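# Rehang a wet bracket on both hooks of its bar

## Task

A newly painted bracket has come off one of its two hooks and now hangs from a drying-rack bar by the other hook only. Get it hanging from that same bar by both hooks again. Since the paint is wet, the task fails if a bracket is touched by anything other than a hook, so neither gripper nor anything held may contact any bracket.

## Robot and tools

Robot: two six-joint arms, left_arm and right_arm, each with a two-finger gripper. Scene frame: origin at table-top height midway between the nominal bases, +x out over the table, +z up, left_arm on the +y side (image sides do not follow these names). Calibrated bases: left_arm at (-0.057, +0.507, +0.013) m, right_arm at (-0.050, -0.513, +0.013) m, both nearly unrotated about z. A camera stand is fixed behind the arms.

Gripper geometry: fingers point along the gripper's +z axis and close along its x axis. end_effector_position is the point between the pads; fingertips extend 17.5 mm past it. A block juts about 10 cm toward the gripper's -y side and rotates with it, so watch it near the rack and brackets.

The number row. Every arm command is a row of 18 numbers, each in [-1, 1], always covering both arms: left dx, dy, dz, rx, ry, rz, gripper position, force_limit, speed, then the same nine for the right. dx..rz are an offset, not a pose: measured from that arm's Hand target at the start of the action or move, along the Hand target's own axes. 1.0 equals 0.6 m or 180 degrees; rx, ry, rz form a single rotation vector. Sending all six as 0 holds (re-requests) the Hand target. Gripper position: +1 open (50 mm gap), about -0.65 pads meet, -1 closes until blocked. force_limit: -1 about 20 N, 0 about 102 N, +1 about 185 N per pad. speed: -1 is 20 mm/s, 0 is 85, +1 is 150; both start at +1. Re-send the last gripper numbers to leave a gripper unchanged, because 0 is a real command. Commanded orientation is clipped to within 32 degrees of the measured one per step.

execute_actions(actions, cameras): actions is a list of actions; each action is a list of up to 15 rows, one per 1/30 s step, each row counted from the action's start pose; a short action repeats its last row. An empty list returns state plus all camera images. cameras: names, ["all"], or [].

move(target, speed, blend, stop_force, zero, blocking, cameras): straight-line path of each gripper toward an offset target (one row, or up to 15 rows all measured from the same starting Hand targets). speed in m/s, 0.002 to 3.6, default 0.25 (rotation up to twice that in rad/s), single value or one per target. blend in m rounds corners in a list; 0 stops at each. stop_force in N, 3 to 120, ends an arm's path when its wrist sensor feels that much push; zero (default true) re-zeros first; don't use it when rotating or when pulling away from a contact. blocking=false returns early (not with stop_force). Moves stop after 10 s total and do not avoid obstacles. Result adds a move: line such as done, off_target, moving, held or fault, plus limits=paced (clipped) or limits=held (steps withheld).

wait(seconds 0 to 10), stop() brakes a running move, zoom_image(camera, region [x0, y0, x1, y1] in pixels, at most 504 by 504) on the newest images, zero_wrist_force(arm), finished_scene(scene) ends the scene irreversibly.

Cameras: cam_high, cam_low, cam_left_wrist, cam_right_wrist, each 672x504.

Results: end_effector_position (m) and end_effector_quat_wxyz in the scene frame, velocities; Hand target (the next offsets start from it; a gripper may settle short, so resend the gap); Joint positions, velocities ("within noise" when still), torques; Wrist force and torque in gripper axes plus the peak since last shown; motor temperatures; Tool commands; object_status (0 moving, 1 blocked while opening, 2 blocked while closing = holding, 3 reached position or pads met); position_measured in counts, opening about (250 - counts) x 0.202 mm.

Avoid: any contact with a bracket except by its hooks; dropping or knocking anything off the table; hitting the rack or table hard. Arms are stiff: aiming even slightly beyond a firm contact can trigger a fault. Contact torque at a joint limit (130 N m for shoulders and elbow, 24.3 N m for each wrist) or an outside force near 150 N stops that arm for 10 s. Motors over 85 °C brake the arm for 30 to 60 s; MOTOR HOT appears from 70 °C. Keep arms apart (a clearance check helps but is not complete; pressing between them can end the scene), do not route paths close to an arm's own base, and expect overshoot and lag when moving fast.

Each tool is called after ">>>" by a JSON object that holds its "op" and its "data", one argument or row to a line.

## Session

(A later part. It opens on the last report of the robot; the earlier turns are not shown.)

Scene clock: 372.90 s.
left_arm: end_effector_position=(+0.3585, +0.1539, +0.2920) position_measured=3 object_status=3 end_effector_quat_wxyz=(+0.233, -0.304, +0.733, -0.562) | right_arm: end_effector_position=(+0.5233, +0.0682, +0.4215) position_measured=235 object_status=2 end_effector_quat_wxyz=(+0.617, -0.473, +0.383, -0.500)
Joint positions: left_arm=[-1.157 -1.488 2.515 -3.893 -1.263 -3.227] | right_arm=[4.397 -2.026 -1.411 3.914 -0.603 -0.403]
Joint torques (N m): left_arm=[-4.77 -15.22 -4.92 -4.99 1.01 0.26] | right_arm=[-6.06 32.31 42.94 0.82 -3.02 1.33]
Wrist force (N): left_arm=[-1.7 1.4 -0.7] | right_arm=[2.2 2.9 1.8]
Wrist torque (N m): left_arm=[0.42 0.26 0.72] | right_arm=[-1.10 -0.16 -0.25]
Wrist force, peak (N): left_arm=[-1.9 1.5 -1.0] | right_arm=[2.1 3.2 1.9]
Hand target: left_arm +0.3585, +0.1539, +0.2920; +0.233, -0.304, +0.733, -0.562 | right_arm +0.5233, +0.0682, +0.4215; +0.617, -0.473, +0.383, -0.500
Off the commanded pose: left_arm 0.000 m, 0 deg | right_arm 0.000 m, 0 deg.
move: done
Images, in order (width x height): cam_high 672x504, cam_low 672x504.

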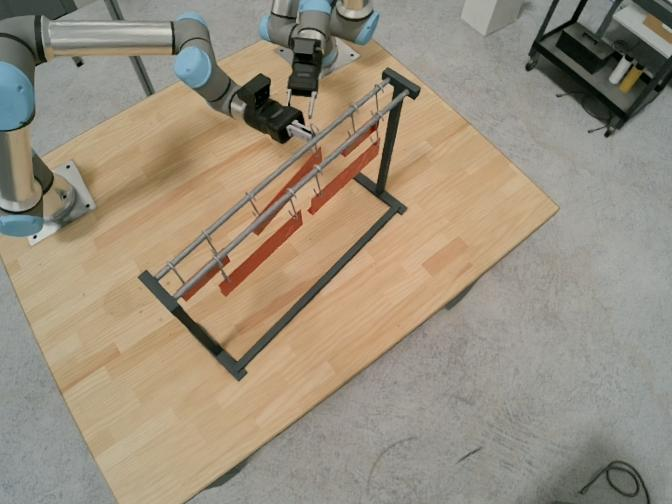

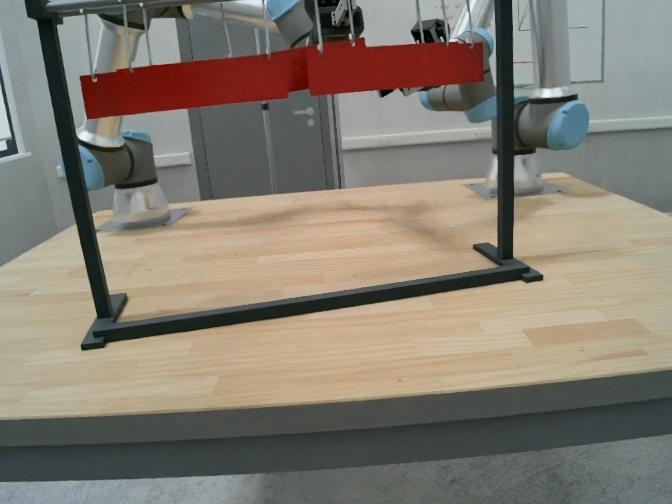

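>>> {"op": "move", "data": {
  "target": [
    [0,0,0,0,0,0,1,1,1,0,0.0108,0.0108,0,0,0,-1,-0.7,-0.7],
    [0,0,0,0,0,0,1,1,1,0,0.0158,0.0167,0,0,0,-1,-0.7,-0.7]
  ],
  "speed": 0.012,
  "stop_force": 4,
  "cameras": ["cam_low","cam_high","cam_right_wrist"]
}}

>>> {"op": "zoom_image", "data": {
  "camera": "cam_high",
  "region": [280, 110, 350, 180]
}}

>>> {"op": "zoom_image", "data": {
  "camera": "cam_right_wrist",
  "region": [280, 140, 430, 290]
}}

Scene clock: 376.93 s.
left_arm: end_effector_position=(+0.3585, +0.1539, +0.2920) position_measured=3 object_status=3 end_effector_quat_wxyz=(+0.233, -0.304, +0.733, -0.562) | right_arm: end_effector_position=(+0.5351, +0.0708, +0.4149) position_measured=235 object_status=2 end_effector_quat_wxyz=(+0.617, -0.473, +0.383, -0.500)
Joint positions: left_arm=[-1.157 -1.488 2.515 -3.893 -1.263 -3.227] | right_arm=[4.38 -2.052 -1.387 3.906 -0.618 -0.389]
Joint torques (N m): left_arm=[-5.69 -15.75 -4.92 -4.76 0.96 0.31] | right_arm=[-5.94 33.67 43.14 0.78 -3.09 1.32]
Wrist force (N): left_arm=[-1.5 1.5 -0.6] | right_arm=[2.0 2.7 1.8]
Wrist torque (N m): left_arm=[0.43 0.22 0.73] | right_arm=[-1.12 -0.13 -0.26]
Wrist force, peak (N): left_arm=[-1.6 1.7 -1.0] | right_arm=[2.2 3.1 1.8]
Hand target: left_arm +0.3585, +0.1539, +0.2920; +0.233, -0.304, +0.733, -0.562 | right_arm +0.5351, +0.0708, +0.4149; +0.617, -0.473, +0.383, -0.500
Off the commanded pose: left_arm 0.000 m, 0 deg | right_arm 0.000 m, 0 deg.
move: done
Images, in order (width x height): cam_high 672x504, cam_low 672x504, cam_right_wrist 672x504.

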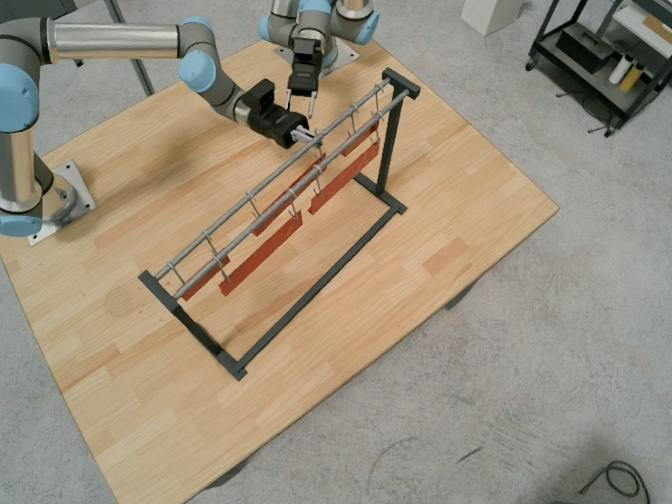

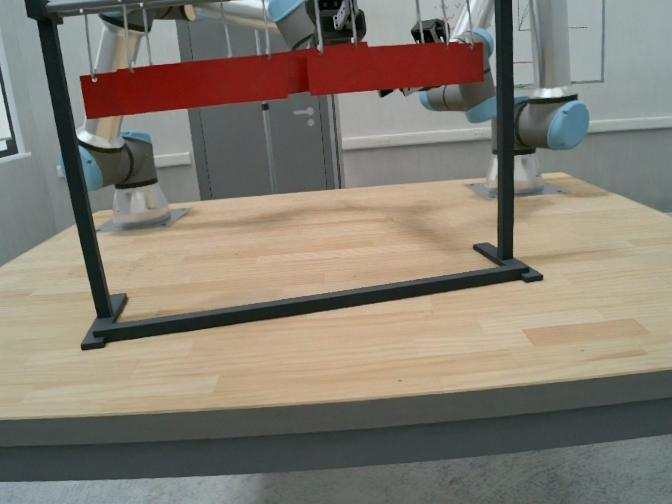

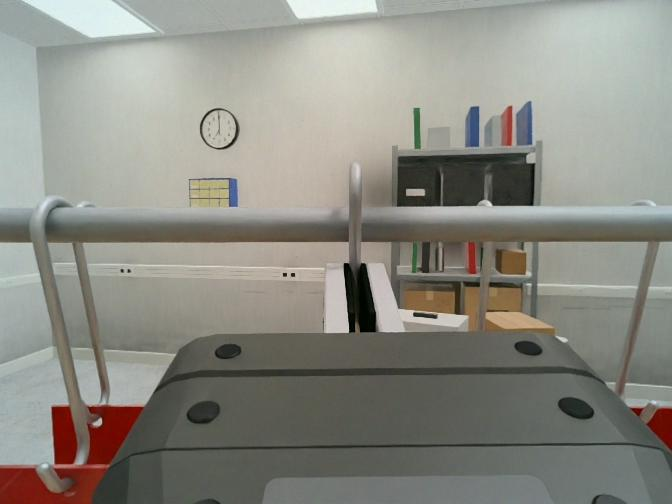

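Scaled by 7.200.

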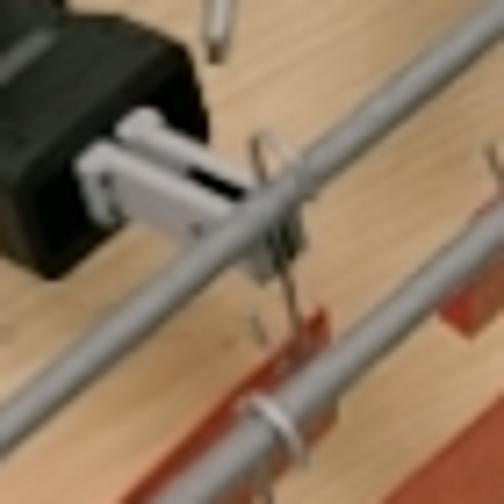

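Scaled by 3.360.

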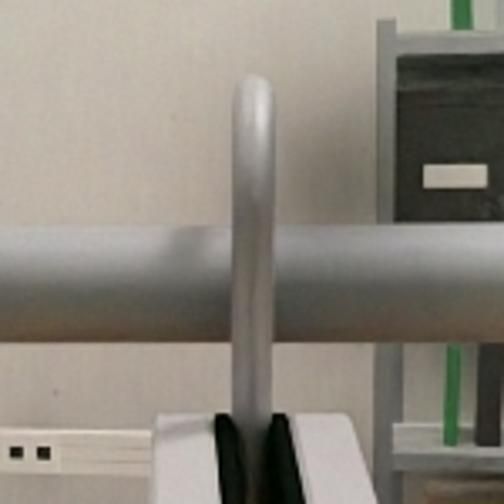

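>>> {"op": "move", "data": {
  "target": [0,0,0,0,0,0,1,1,1,0,0.0167,-0.0007,0,0,0,-1,-0.7,-0.7],
  "speed": 0.01,
  "stop_force": 4,
  "cameras": ["cam_low","cam_high","cam_right_wrist"]
}}

>>> {"op": "zoom_image", "data": {
  "camera": "cam_low",
  "region": [180, 0, 380, 120]
}}

>>> {"op": "zoom_image", "data": {
  "camera": "cam_right_wrist",
  "region": [280, 140, 430, 290]
}}

Scene clock: 381.03 s.
left_arm: end_effector_position=(+0.3585, +0.1539, +0.2920) position_measured=3 object_status=3 end_effector_quat_wxyz=(+0.233, -0.304, +0.733, -0.562) | right_arm: end_effector_position=(+0.5373, +0.0712, +0.4052) position_measured=235 object_status=2 end_effector_quat_wxyz=(+0.617, -0.473, +0.383, -0.500)
Joint positions: left_arm=[-1.157 -1.488 2.515 -3.893 -1.263 -3.227] | right_arm=[4.377 -2.063 -1.396 3.924 -0.62 -0.387]
Joint torques (N m): left_arm=[-4.5 -16.04 -4.46 -4.93 1.01 0.22] | right_arm=[-5.98 33.76 13.75 4.65 -2.96 1.39]
Wrist force (N): left_arm=[-1.2 1.2 -0.7] | right_arm=[2.1 2.9 1.8]
Wrist torque (N m): left_arm=[0.39 0.17 0.73] | right_arm=[-1.09 -0.16 -0.26]
Wrist force, peak (N): left_arm=[-1.9 1.5 -0.9] | right_arm=[2.0 3.1 1.9]
Hand target: left_arm +0.3585, +0.1539, +0.2920; +0.233, -0.304, +0.733, -0.562 | right_arm +0.5373, +0.0712, +0.4052; +0.617, -0.473, +0.383, -0.500
Off the commanded pose: left_arm 0.000 m, 0 deg | right_arm 0.000 m, 0 deg.
move: done
Images, in order (width x height): cam_high 672x504, cam_low 672x504, cam_right_wrist 672x504.

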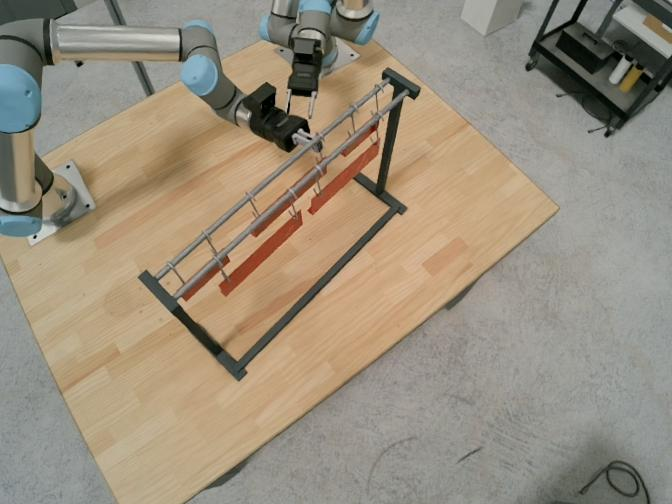

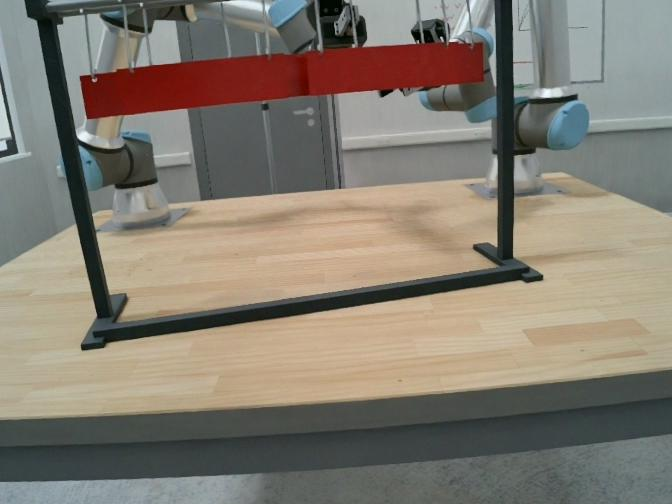

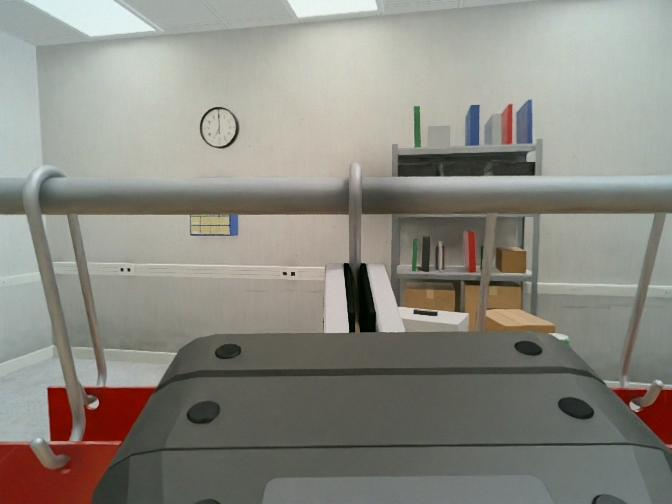

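Scaled by 2.520.

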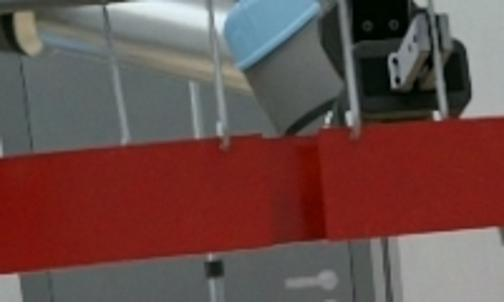

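Scaled by 3.360.

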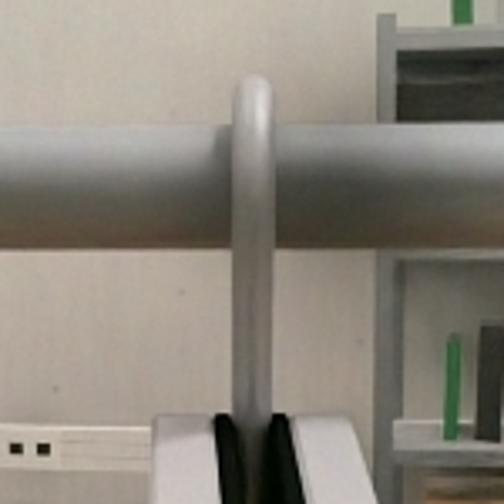

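>>> {"op": "move", "data": {
  "target": [0,0,0,0,0,0,1,1,1,0,0.003,0,0,0,0,-1,-0.7,-0.7],
  "speed": 0.003,
  "stop_force": 3,
  "cameras": ["cam_right_wrist"]
}}

>>> {"op": "zoom_image", "data": {
  "camera": "cam_right_wrist",
  "region": [280, 140, 430, 290]
}}

Scene clock: 383.67 s.
left_arm: end_effector_position=(+0.3585, +0.1539, +0.2920) position_measured=3 object_status=3 end_effector_quat_wxyz=(+0.233, -0.304, +0.733, -0.562) | right_arm: end_effector_position=(+0.5375, +0.0713, +0.4044) position_measured=235 object_status=2 end_effector_quat_wxyz=(+0.617, -0.473, +0.383, -0.500)
Joint positions: left_arm=[-1.157 -1.488 2.515 -3.893 -1.263 -3.227] | right_arm=[4.377 -2.064 -1.397 3.925 -0.621 -0.387]
Joint torques (N m): left_arm=[-4.62 -15.72 -5.15 -4.92 1.02 0.18] | right_arm=[-0.95 44.68 18.04 -0.25 -0.75 0.39]
Wrist force (N): left_arm=[-1.7 1.5 -0.7] | right_arm=[2.4 -3.4 3.1]
Wrist torque (N m): left_arm=[0.43 0.25 0.73] | right_arm=[-1.16 -0.14 -0.25]
Wrist force, peak (N): left_arm=[-1.9 1.5 -0.7] | right_arm=[2.4 -3.4 3.1]
Hand target: left_arm +0.3585, +0.1539, +0.2920; +0.233, -0.304, +0.733, -0.562 | right_arm +0.5375, +0.0713, +0.4045; +0.617, -0.473, +0.383, -0.500 (not the last commanded pose)
Off the commanded pose: left_arm 0.000 m, 0 deg | right_arm 0.001 m, 0 deg.
move: contact (right_arm)
Images, in order (width x height): cam_right_wrist 672x504.

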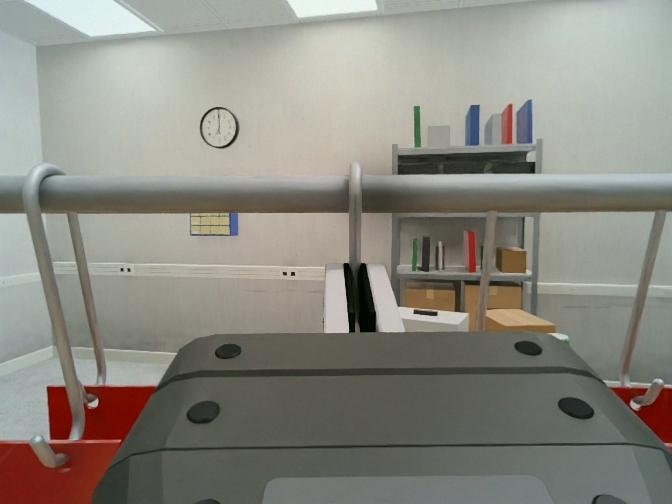

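Scaled by 3.360.

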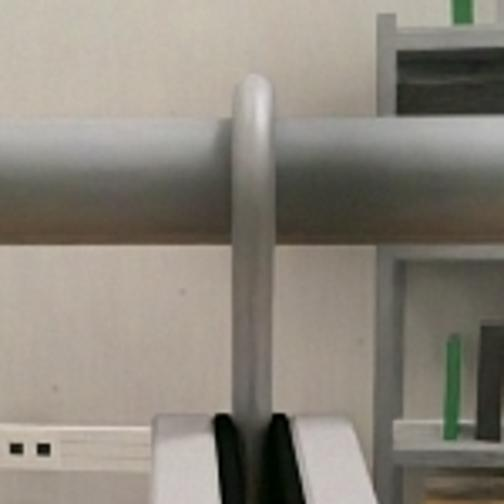

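>>> {"op": "move", "data": {
  "target": [0,0,0,0,0,0,1,1,1,0,-0.0004,0,0,0,0,-1,-0.7,-0.7],
  "speed": 0.005
}}

>>> {"op": "wait", "data": {
  "seconds": 0.2
}}

Scene clock: 387.80 s.
left_arm: end_effector_position=(+0.3585, +0.1539, +0.2920) position_measured=3 object_status=3 end_effector_quat_wxyz=(+0.233, -0.304, +0.733, -0.562) | right_arm: end_effector_position=(+0.5374, +0.0712, +0.4047) position_measured=235 object_status=2 end_effector_quat_wxyz=(+0.617, -0.473, +0.383, -0.500)
Joint positions: left_arm=[-1.157 -1.488 2.515 -3.893 -1.263 -3.227] | right_arm=[4.377 -2.064 -1.397 3.925 -0.62 -0.387]
Joint torques (N m): left_arm=[-4.97 -15.92 -4.19 -5.01 1.05 0.25] | right_arm=[6.55 55.69 42.92 0.74 0.5 -1.13]
Wrist force (N): left_arm=[-1.4 1.2 -0.5] | right_arm=[2.1 3.1 1.6]
Wrist torque (N m): left_arm=[0.39 0.19 0.72] | right_arm=[-1.09 -0.16 -0.26]
Wrist force, peak (N): left_arm=[-1.8 1.6 -0.9] | right_arm=[2.6 -3.8 3.1]
Hand target: left_arm +0.3585, +0.1539, +0.2920; +0.233, -0.304, +0.733, -0.562 | right_arm +0.5374, +0.0712, +0.4047; +0.617, -0.473, +0.383, -0.500
Off the commanded pose: left_arm 0.000 m, 0 deg | right_arm 0.000 m, 0 deg.
move: done

Scene clock: 388.00 s.
left_arm: end_effector_position=(+0.3585, +0.1539, +0.2920) position_measured=3 object_status=3 end_effector_quat_wxyz=(+0.233, -0.304, +0.733, -0.562) | right_arm: end_effector_position=(+0.5374, +0.0712, +0.4047) position_measured=235 object_status=2 end_effector_quat_wxyz=(+0.617, -0.473, +0.383, -0.500)
Joint positions: left_arm=[-1.157 -1.488 2.515 -3.893 -1.263 -3.227] | right_arm=[4.377 -2.064 -1.397 3.925 -0.62 -0.387]
Joint torques (N m): left_arm=[-4.7 -15.06 -5.18 -4.91 0.96 0.21] | right_arm=[6.37 55.36 43.09 0.77 0.36 -1.14]
Wrist force (N): left_arm=[-1.5 1.4 -0.7] | right_arm=[2.0 3.1 1.6]
Wrist torque (N m): left_arm=[0.41 0.22 0.73] | right_arm=[-1.08 -0.15 -0.26]
Wrist force, peak (N): left_arm=[-1.5 1.7 -0.6] | right_arm=[2.1 3.1 1.8]
Hand target: left_arm +0.3585, +0.1539, +0.2920; +0.233, -0.304, +0.733, -0.562 | right_arm +0.5374, +0.0712, +0.4047; +0.617, -0.473, +0.383, -0.500
Tool commands: left_gripper/position=+1.0 left_gripper/force_limit=+1.0 left_gripper/speed=+1.0 right_gripper/position=-1.0 right_gripper/force_limit=-0.7 right_gripper/speed=-0.7
Off the commanded pose: left_arm 0.000 m, 0 deg | right_arm 0.000 m, 0 deg.
wait: 0.20 s; at rest by 0.17 s

>>> {"op": "execute_actions", "data": {
  "actions": [
    [[0,0,0,0,0,0,1,1,1,0,0,0,0,0,0,0,-0.7,-1]]
  ],
  "cameras": ["cam_high","cam_low","cam_right_wrist"]
}}

>>> {"op": "zoom_image", "data": {
  "camera": "cam_low",
  "region": [180, 0, 380, 120]
}}

>>> {"op": "zoom_image", "data": {
  "camera": "cam_high",
  "region": [280, 110, 350, 180]
}}

Scene clock: 390.80 s.
left_arm: end_effector_position=(+0.3585, +0.1539, +0.2920) position_measured=3 object_status=3 end_effector_quat_wxyz=(+0.233, -0.304, +0.733, -0.562) | right_arm: end_effector_position=(+0.5374, +0.0712, +0.4047) position_measured=152 object_status=0 end_effector_quat_wxyz=(+0.617, -0.473, +0.383, -0.500)
Joint positions: left_arm=[-1.157 -1.488 2.515 -3.893 -1.263 -3.227] | right_arm=[4.377 -2.064 -1.397 3.925 -0.62 -0.387]
Joint torques (N m): left_arm=[-5.17 -16.11 -4.99 -4.85 0.83 0.34] | right_arm=[6.68 48.87 36.39 0.78 -0.9 -0.98]
Wrist force (N): left_arm=[-1.8 1.5 -0.7] | right_arm=[1.8 1.3 2.0]
Wrist torque (N m): left_arm=[0.42 0.26 0.73] | right_arm=[-1.11 -0.12 -0.25]
Wrist force, peak (N): left_arm=[-1.6 1.7 -0.7] | right_arm=[2.3 3.0 1.8]
Hand target: left_arm +0.3585, +0.1539, +0.2920; +0.233, -0.304, +0.733, -0.562 | right_arm +0.5374, +0.0712, +0.4047; +0.617, -0.473, +0.383, -0.500
Off the commanded pose: left_arm 0.000 m, 0 deg | right_arm 0.000 m, 0 deg.
Step readings (end_effector_position of left_arm | right_arm):
0: (+0.3585, +0.1539, +0.2920) | (+0.5374, +0.0712, +0.4047)
1: (+0.3585, +0.1539, +0.2920) | (+0.5374, +0.0712, +0.4047)
2: (+0.3585, +0.1539, +0.2920) | (+0.5374, +0.0712, +0.4047)
4: (+0.3585, +0.1539, +0.2920) | (+0.5374, +0.0712, +0.4047)
8: (+0.3585, +0.1539, +0.2920) | (+0.5374, +0.0712, +0.4047)
15: (+0.3585, +0.1539, +0.2920) | (+0.5374, +0.0712, +0.4047)
Images, in order (width x height): cam_high 672x504, cam_low 672x504, cam_right_wrist 672x504.

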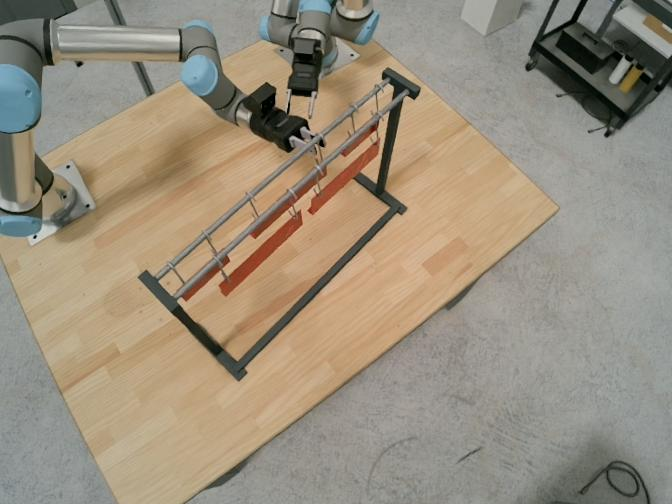

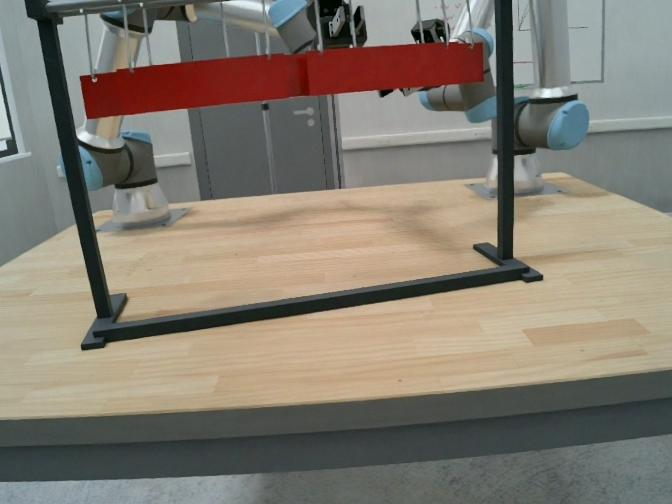

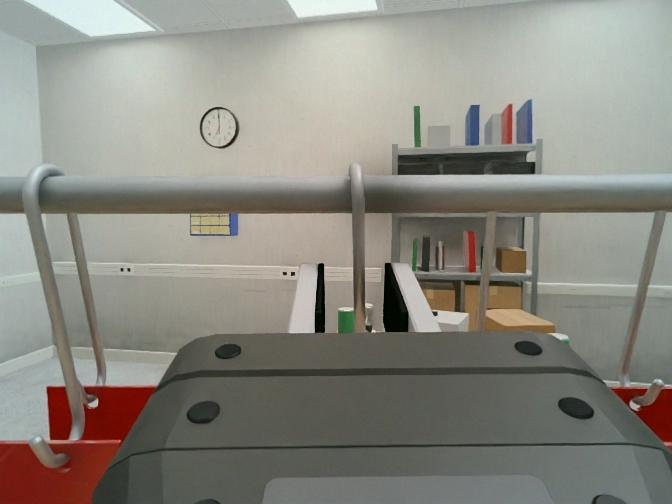

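Scaled by 2.520.

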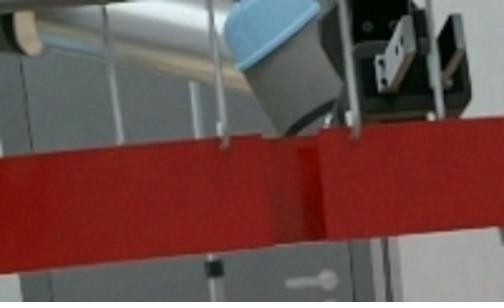

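Scaled by 7.200.

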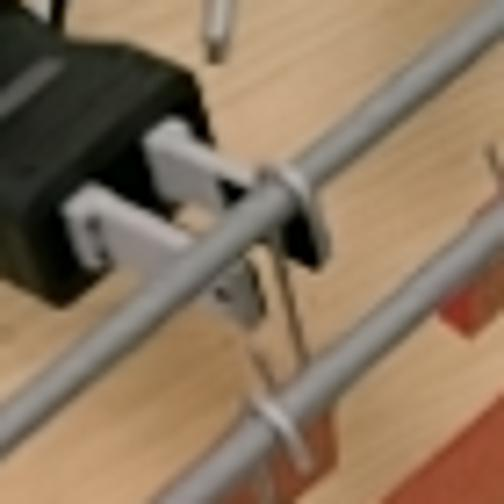

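>>> {"op": "move", "data": {
  "target": [
    [0,0,0,0,0,0,1,1,1,0,0,-0.08,0,0,0,0,-0.7,-1],
    [0,0,0,0,0,0,1,1,1,0,-0.08,-0.3667,0,0,0,0,-0.7,-1]
  ],
  "speed": [0.03,0.1],
  "blend": 0.005,
  "cameras": ["all"]
}}

>>> {"op": "zoom_image", "data": {
  "camera": "cam_low",
  "region": [180, 0, 380, 120]
}}

>>> {"op": "zoom_image", "data": {
  "camera": "cam_right_wrist",
  "region": [150, 100, 550, 400]
}}

>>> {"op": "zoom_image", "data": {
  "camera": "cam_left_wrist",
  "region": [200, 0, 440, 140]
}}

Scene clock: 397.83 s.
left_arm: end_effector_position=(+0.3585, +0.1539, +0.2920) position_measured=3 object_status=3 end_effector_quat_wxyz=(+0.233, -0.304, +0.733, -0.562) | right_arm: end_effector_position=(+0.3174, +0.0245, +0.3938) position_measured=152 object_status=3 end_effector_quat_wxyz=(+0.617, -0.473, +0.383, -0.500)
Joint positions: left_arm=[-1.157 -1.488 2.515 -3.893 -1.263 -3.227] | right_arm=[4.759 -1.736 -1.975 4.679 -0.321 -0.943]
Joint torques (N m): left_arm=[-4.31 -15.27 -4.43 -4.97 0.9 0.24] | right_arm=[7.63 17.56 10.34 4.53 -0.35 -1.51]
Wrist force (N): left_arm=[-1.4 1.3 -0.7] | right_arm=[2.1 1.3 2.1]
Wrist torque (N m): left_arm=[0.40 0.19 0.73] | right_arm=[-1.11 -0.17 -0.19]
Wrist force, peak (N): left_arm=[-1.7 1.5 -1.0] | right_arm=[2.0 1.4 2.7]
Hand target: left_arm +0.3585, +0.1539, +0.2920; +0.233, -0.304, +0.733, -0.562 | right_arm +0.3174, +0.0245, +0.3938; +0.617, -0.473, +0.383, -0.500
Off the commanded pose: left_arm 0.000 m, 0 deg | right_arm 0.000 m, 0 deg.
move: done

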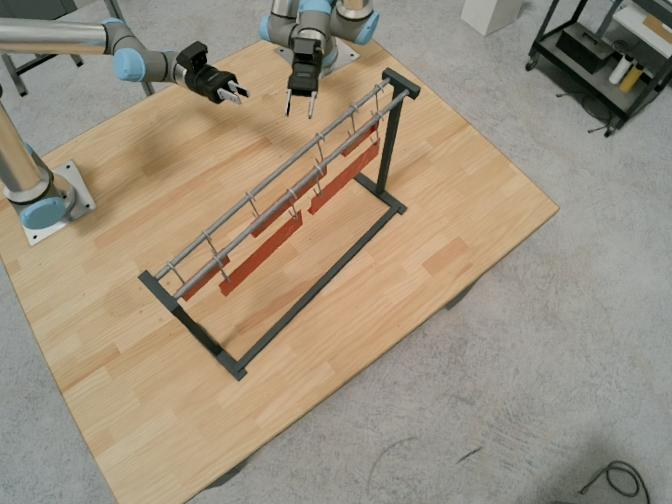

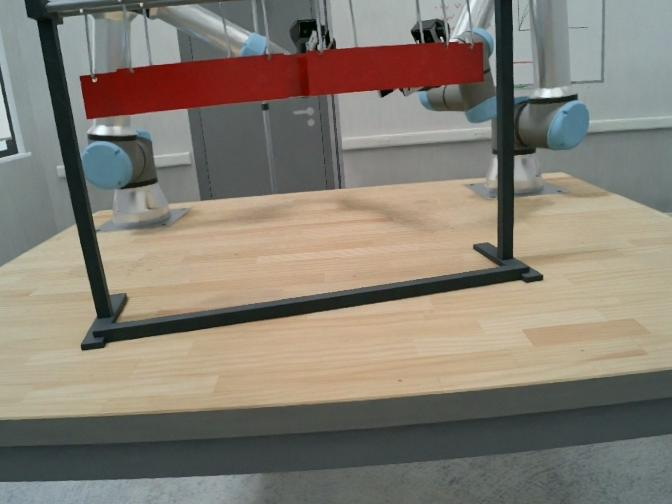

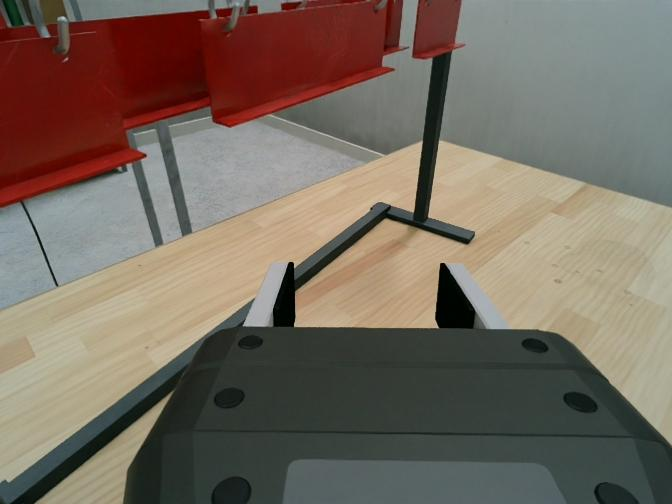

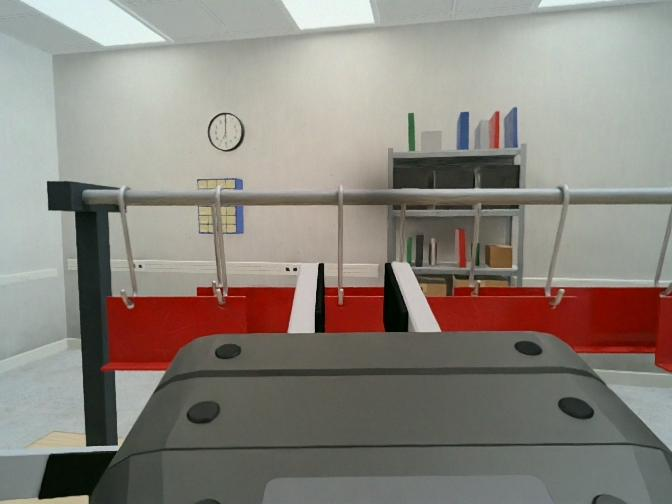

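Scaled by 2.520.

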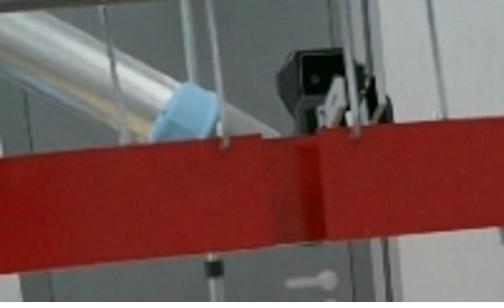

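Scaled by 1.260.

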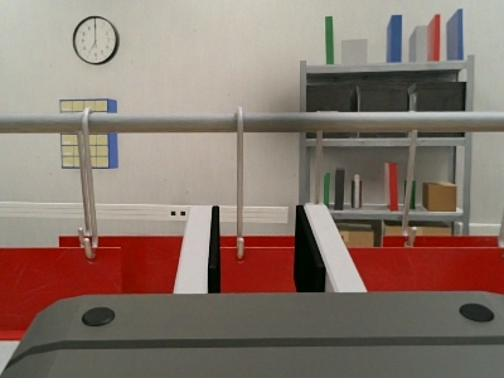

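Scaled by 2.100.

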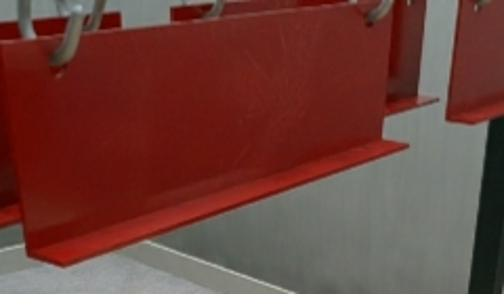

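>>> {"op": "finished_scene", "data": {
  "scene": 2
}}

The scene is finished: the task was done.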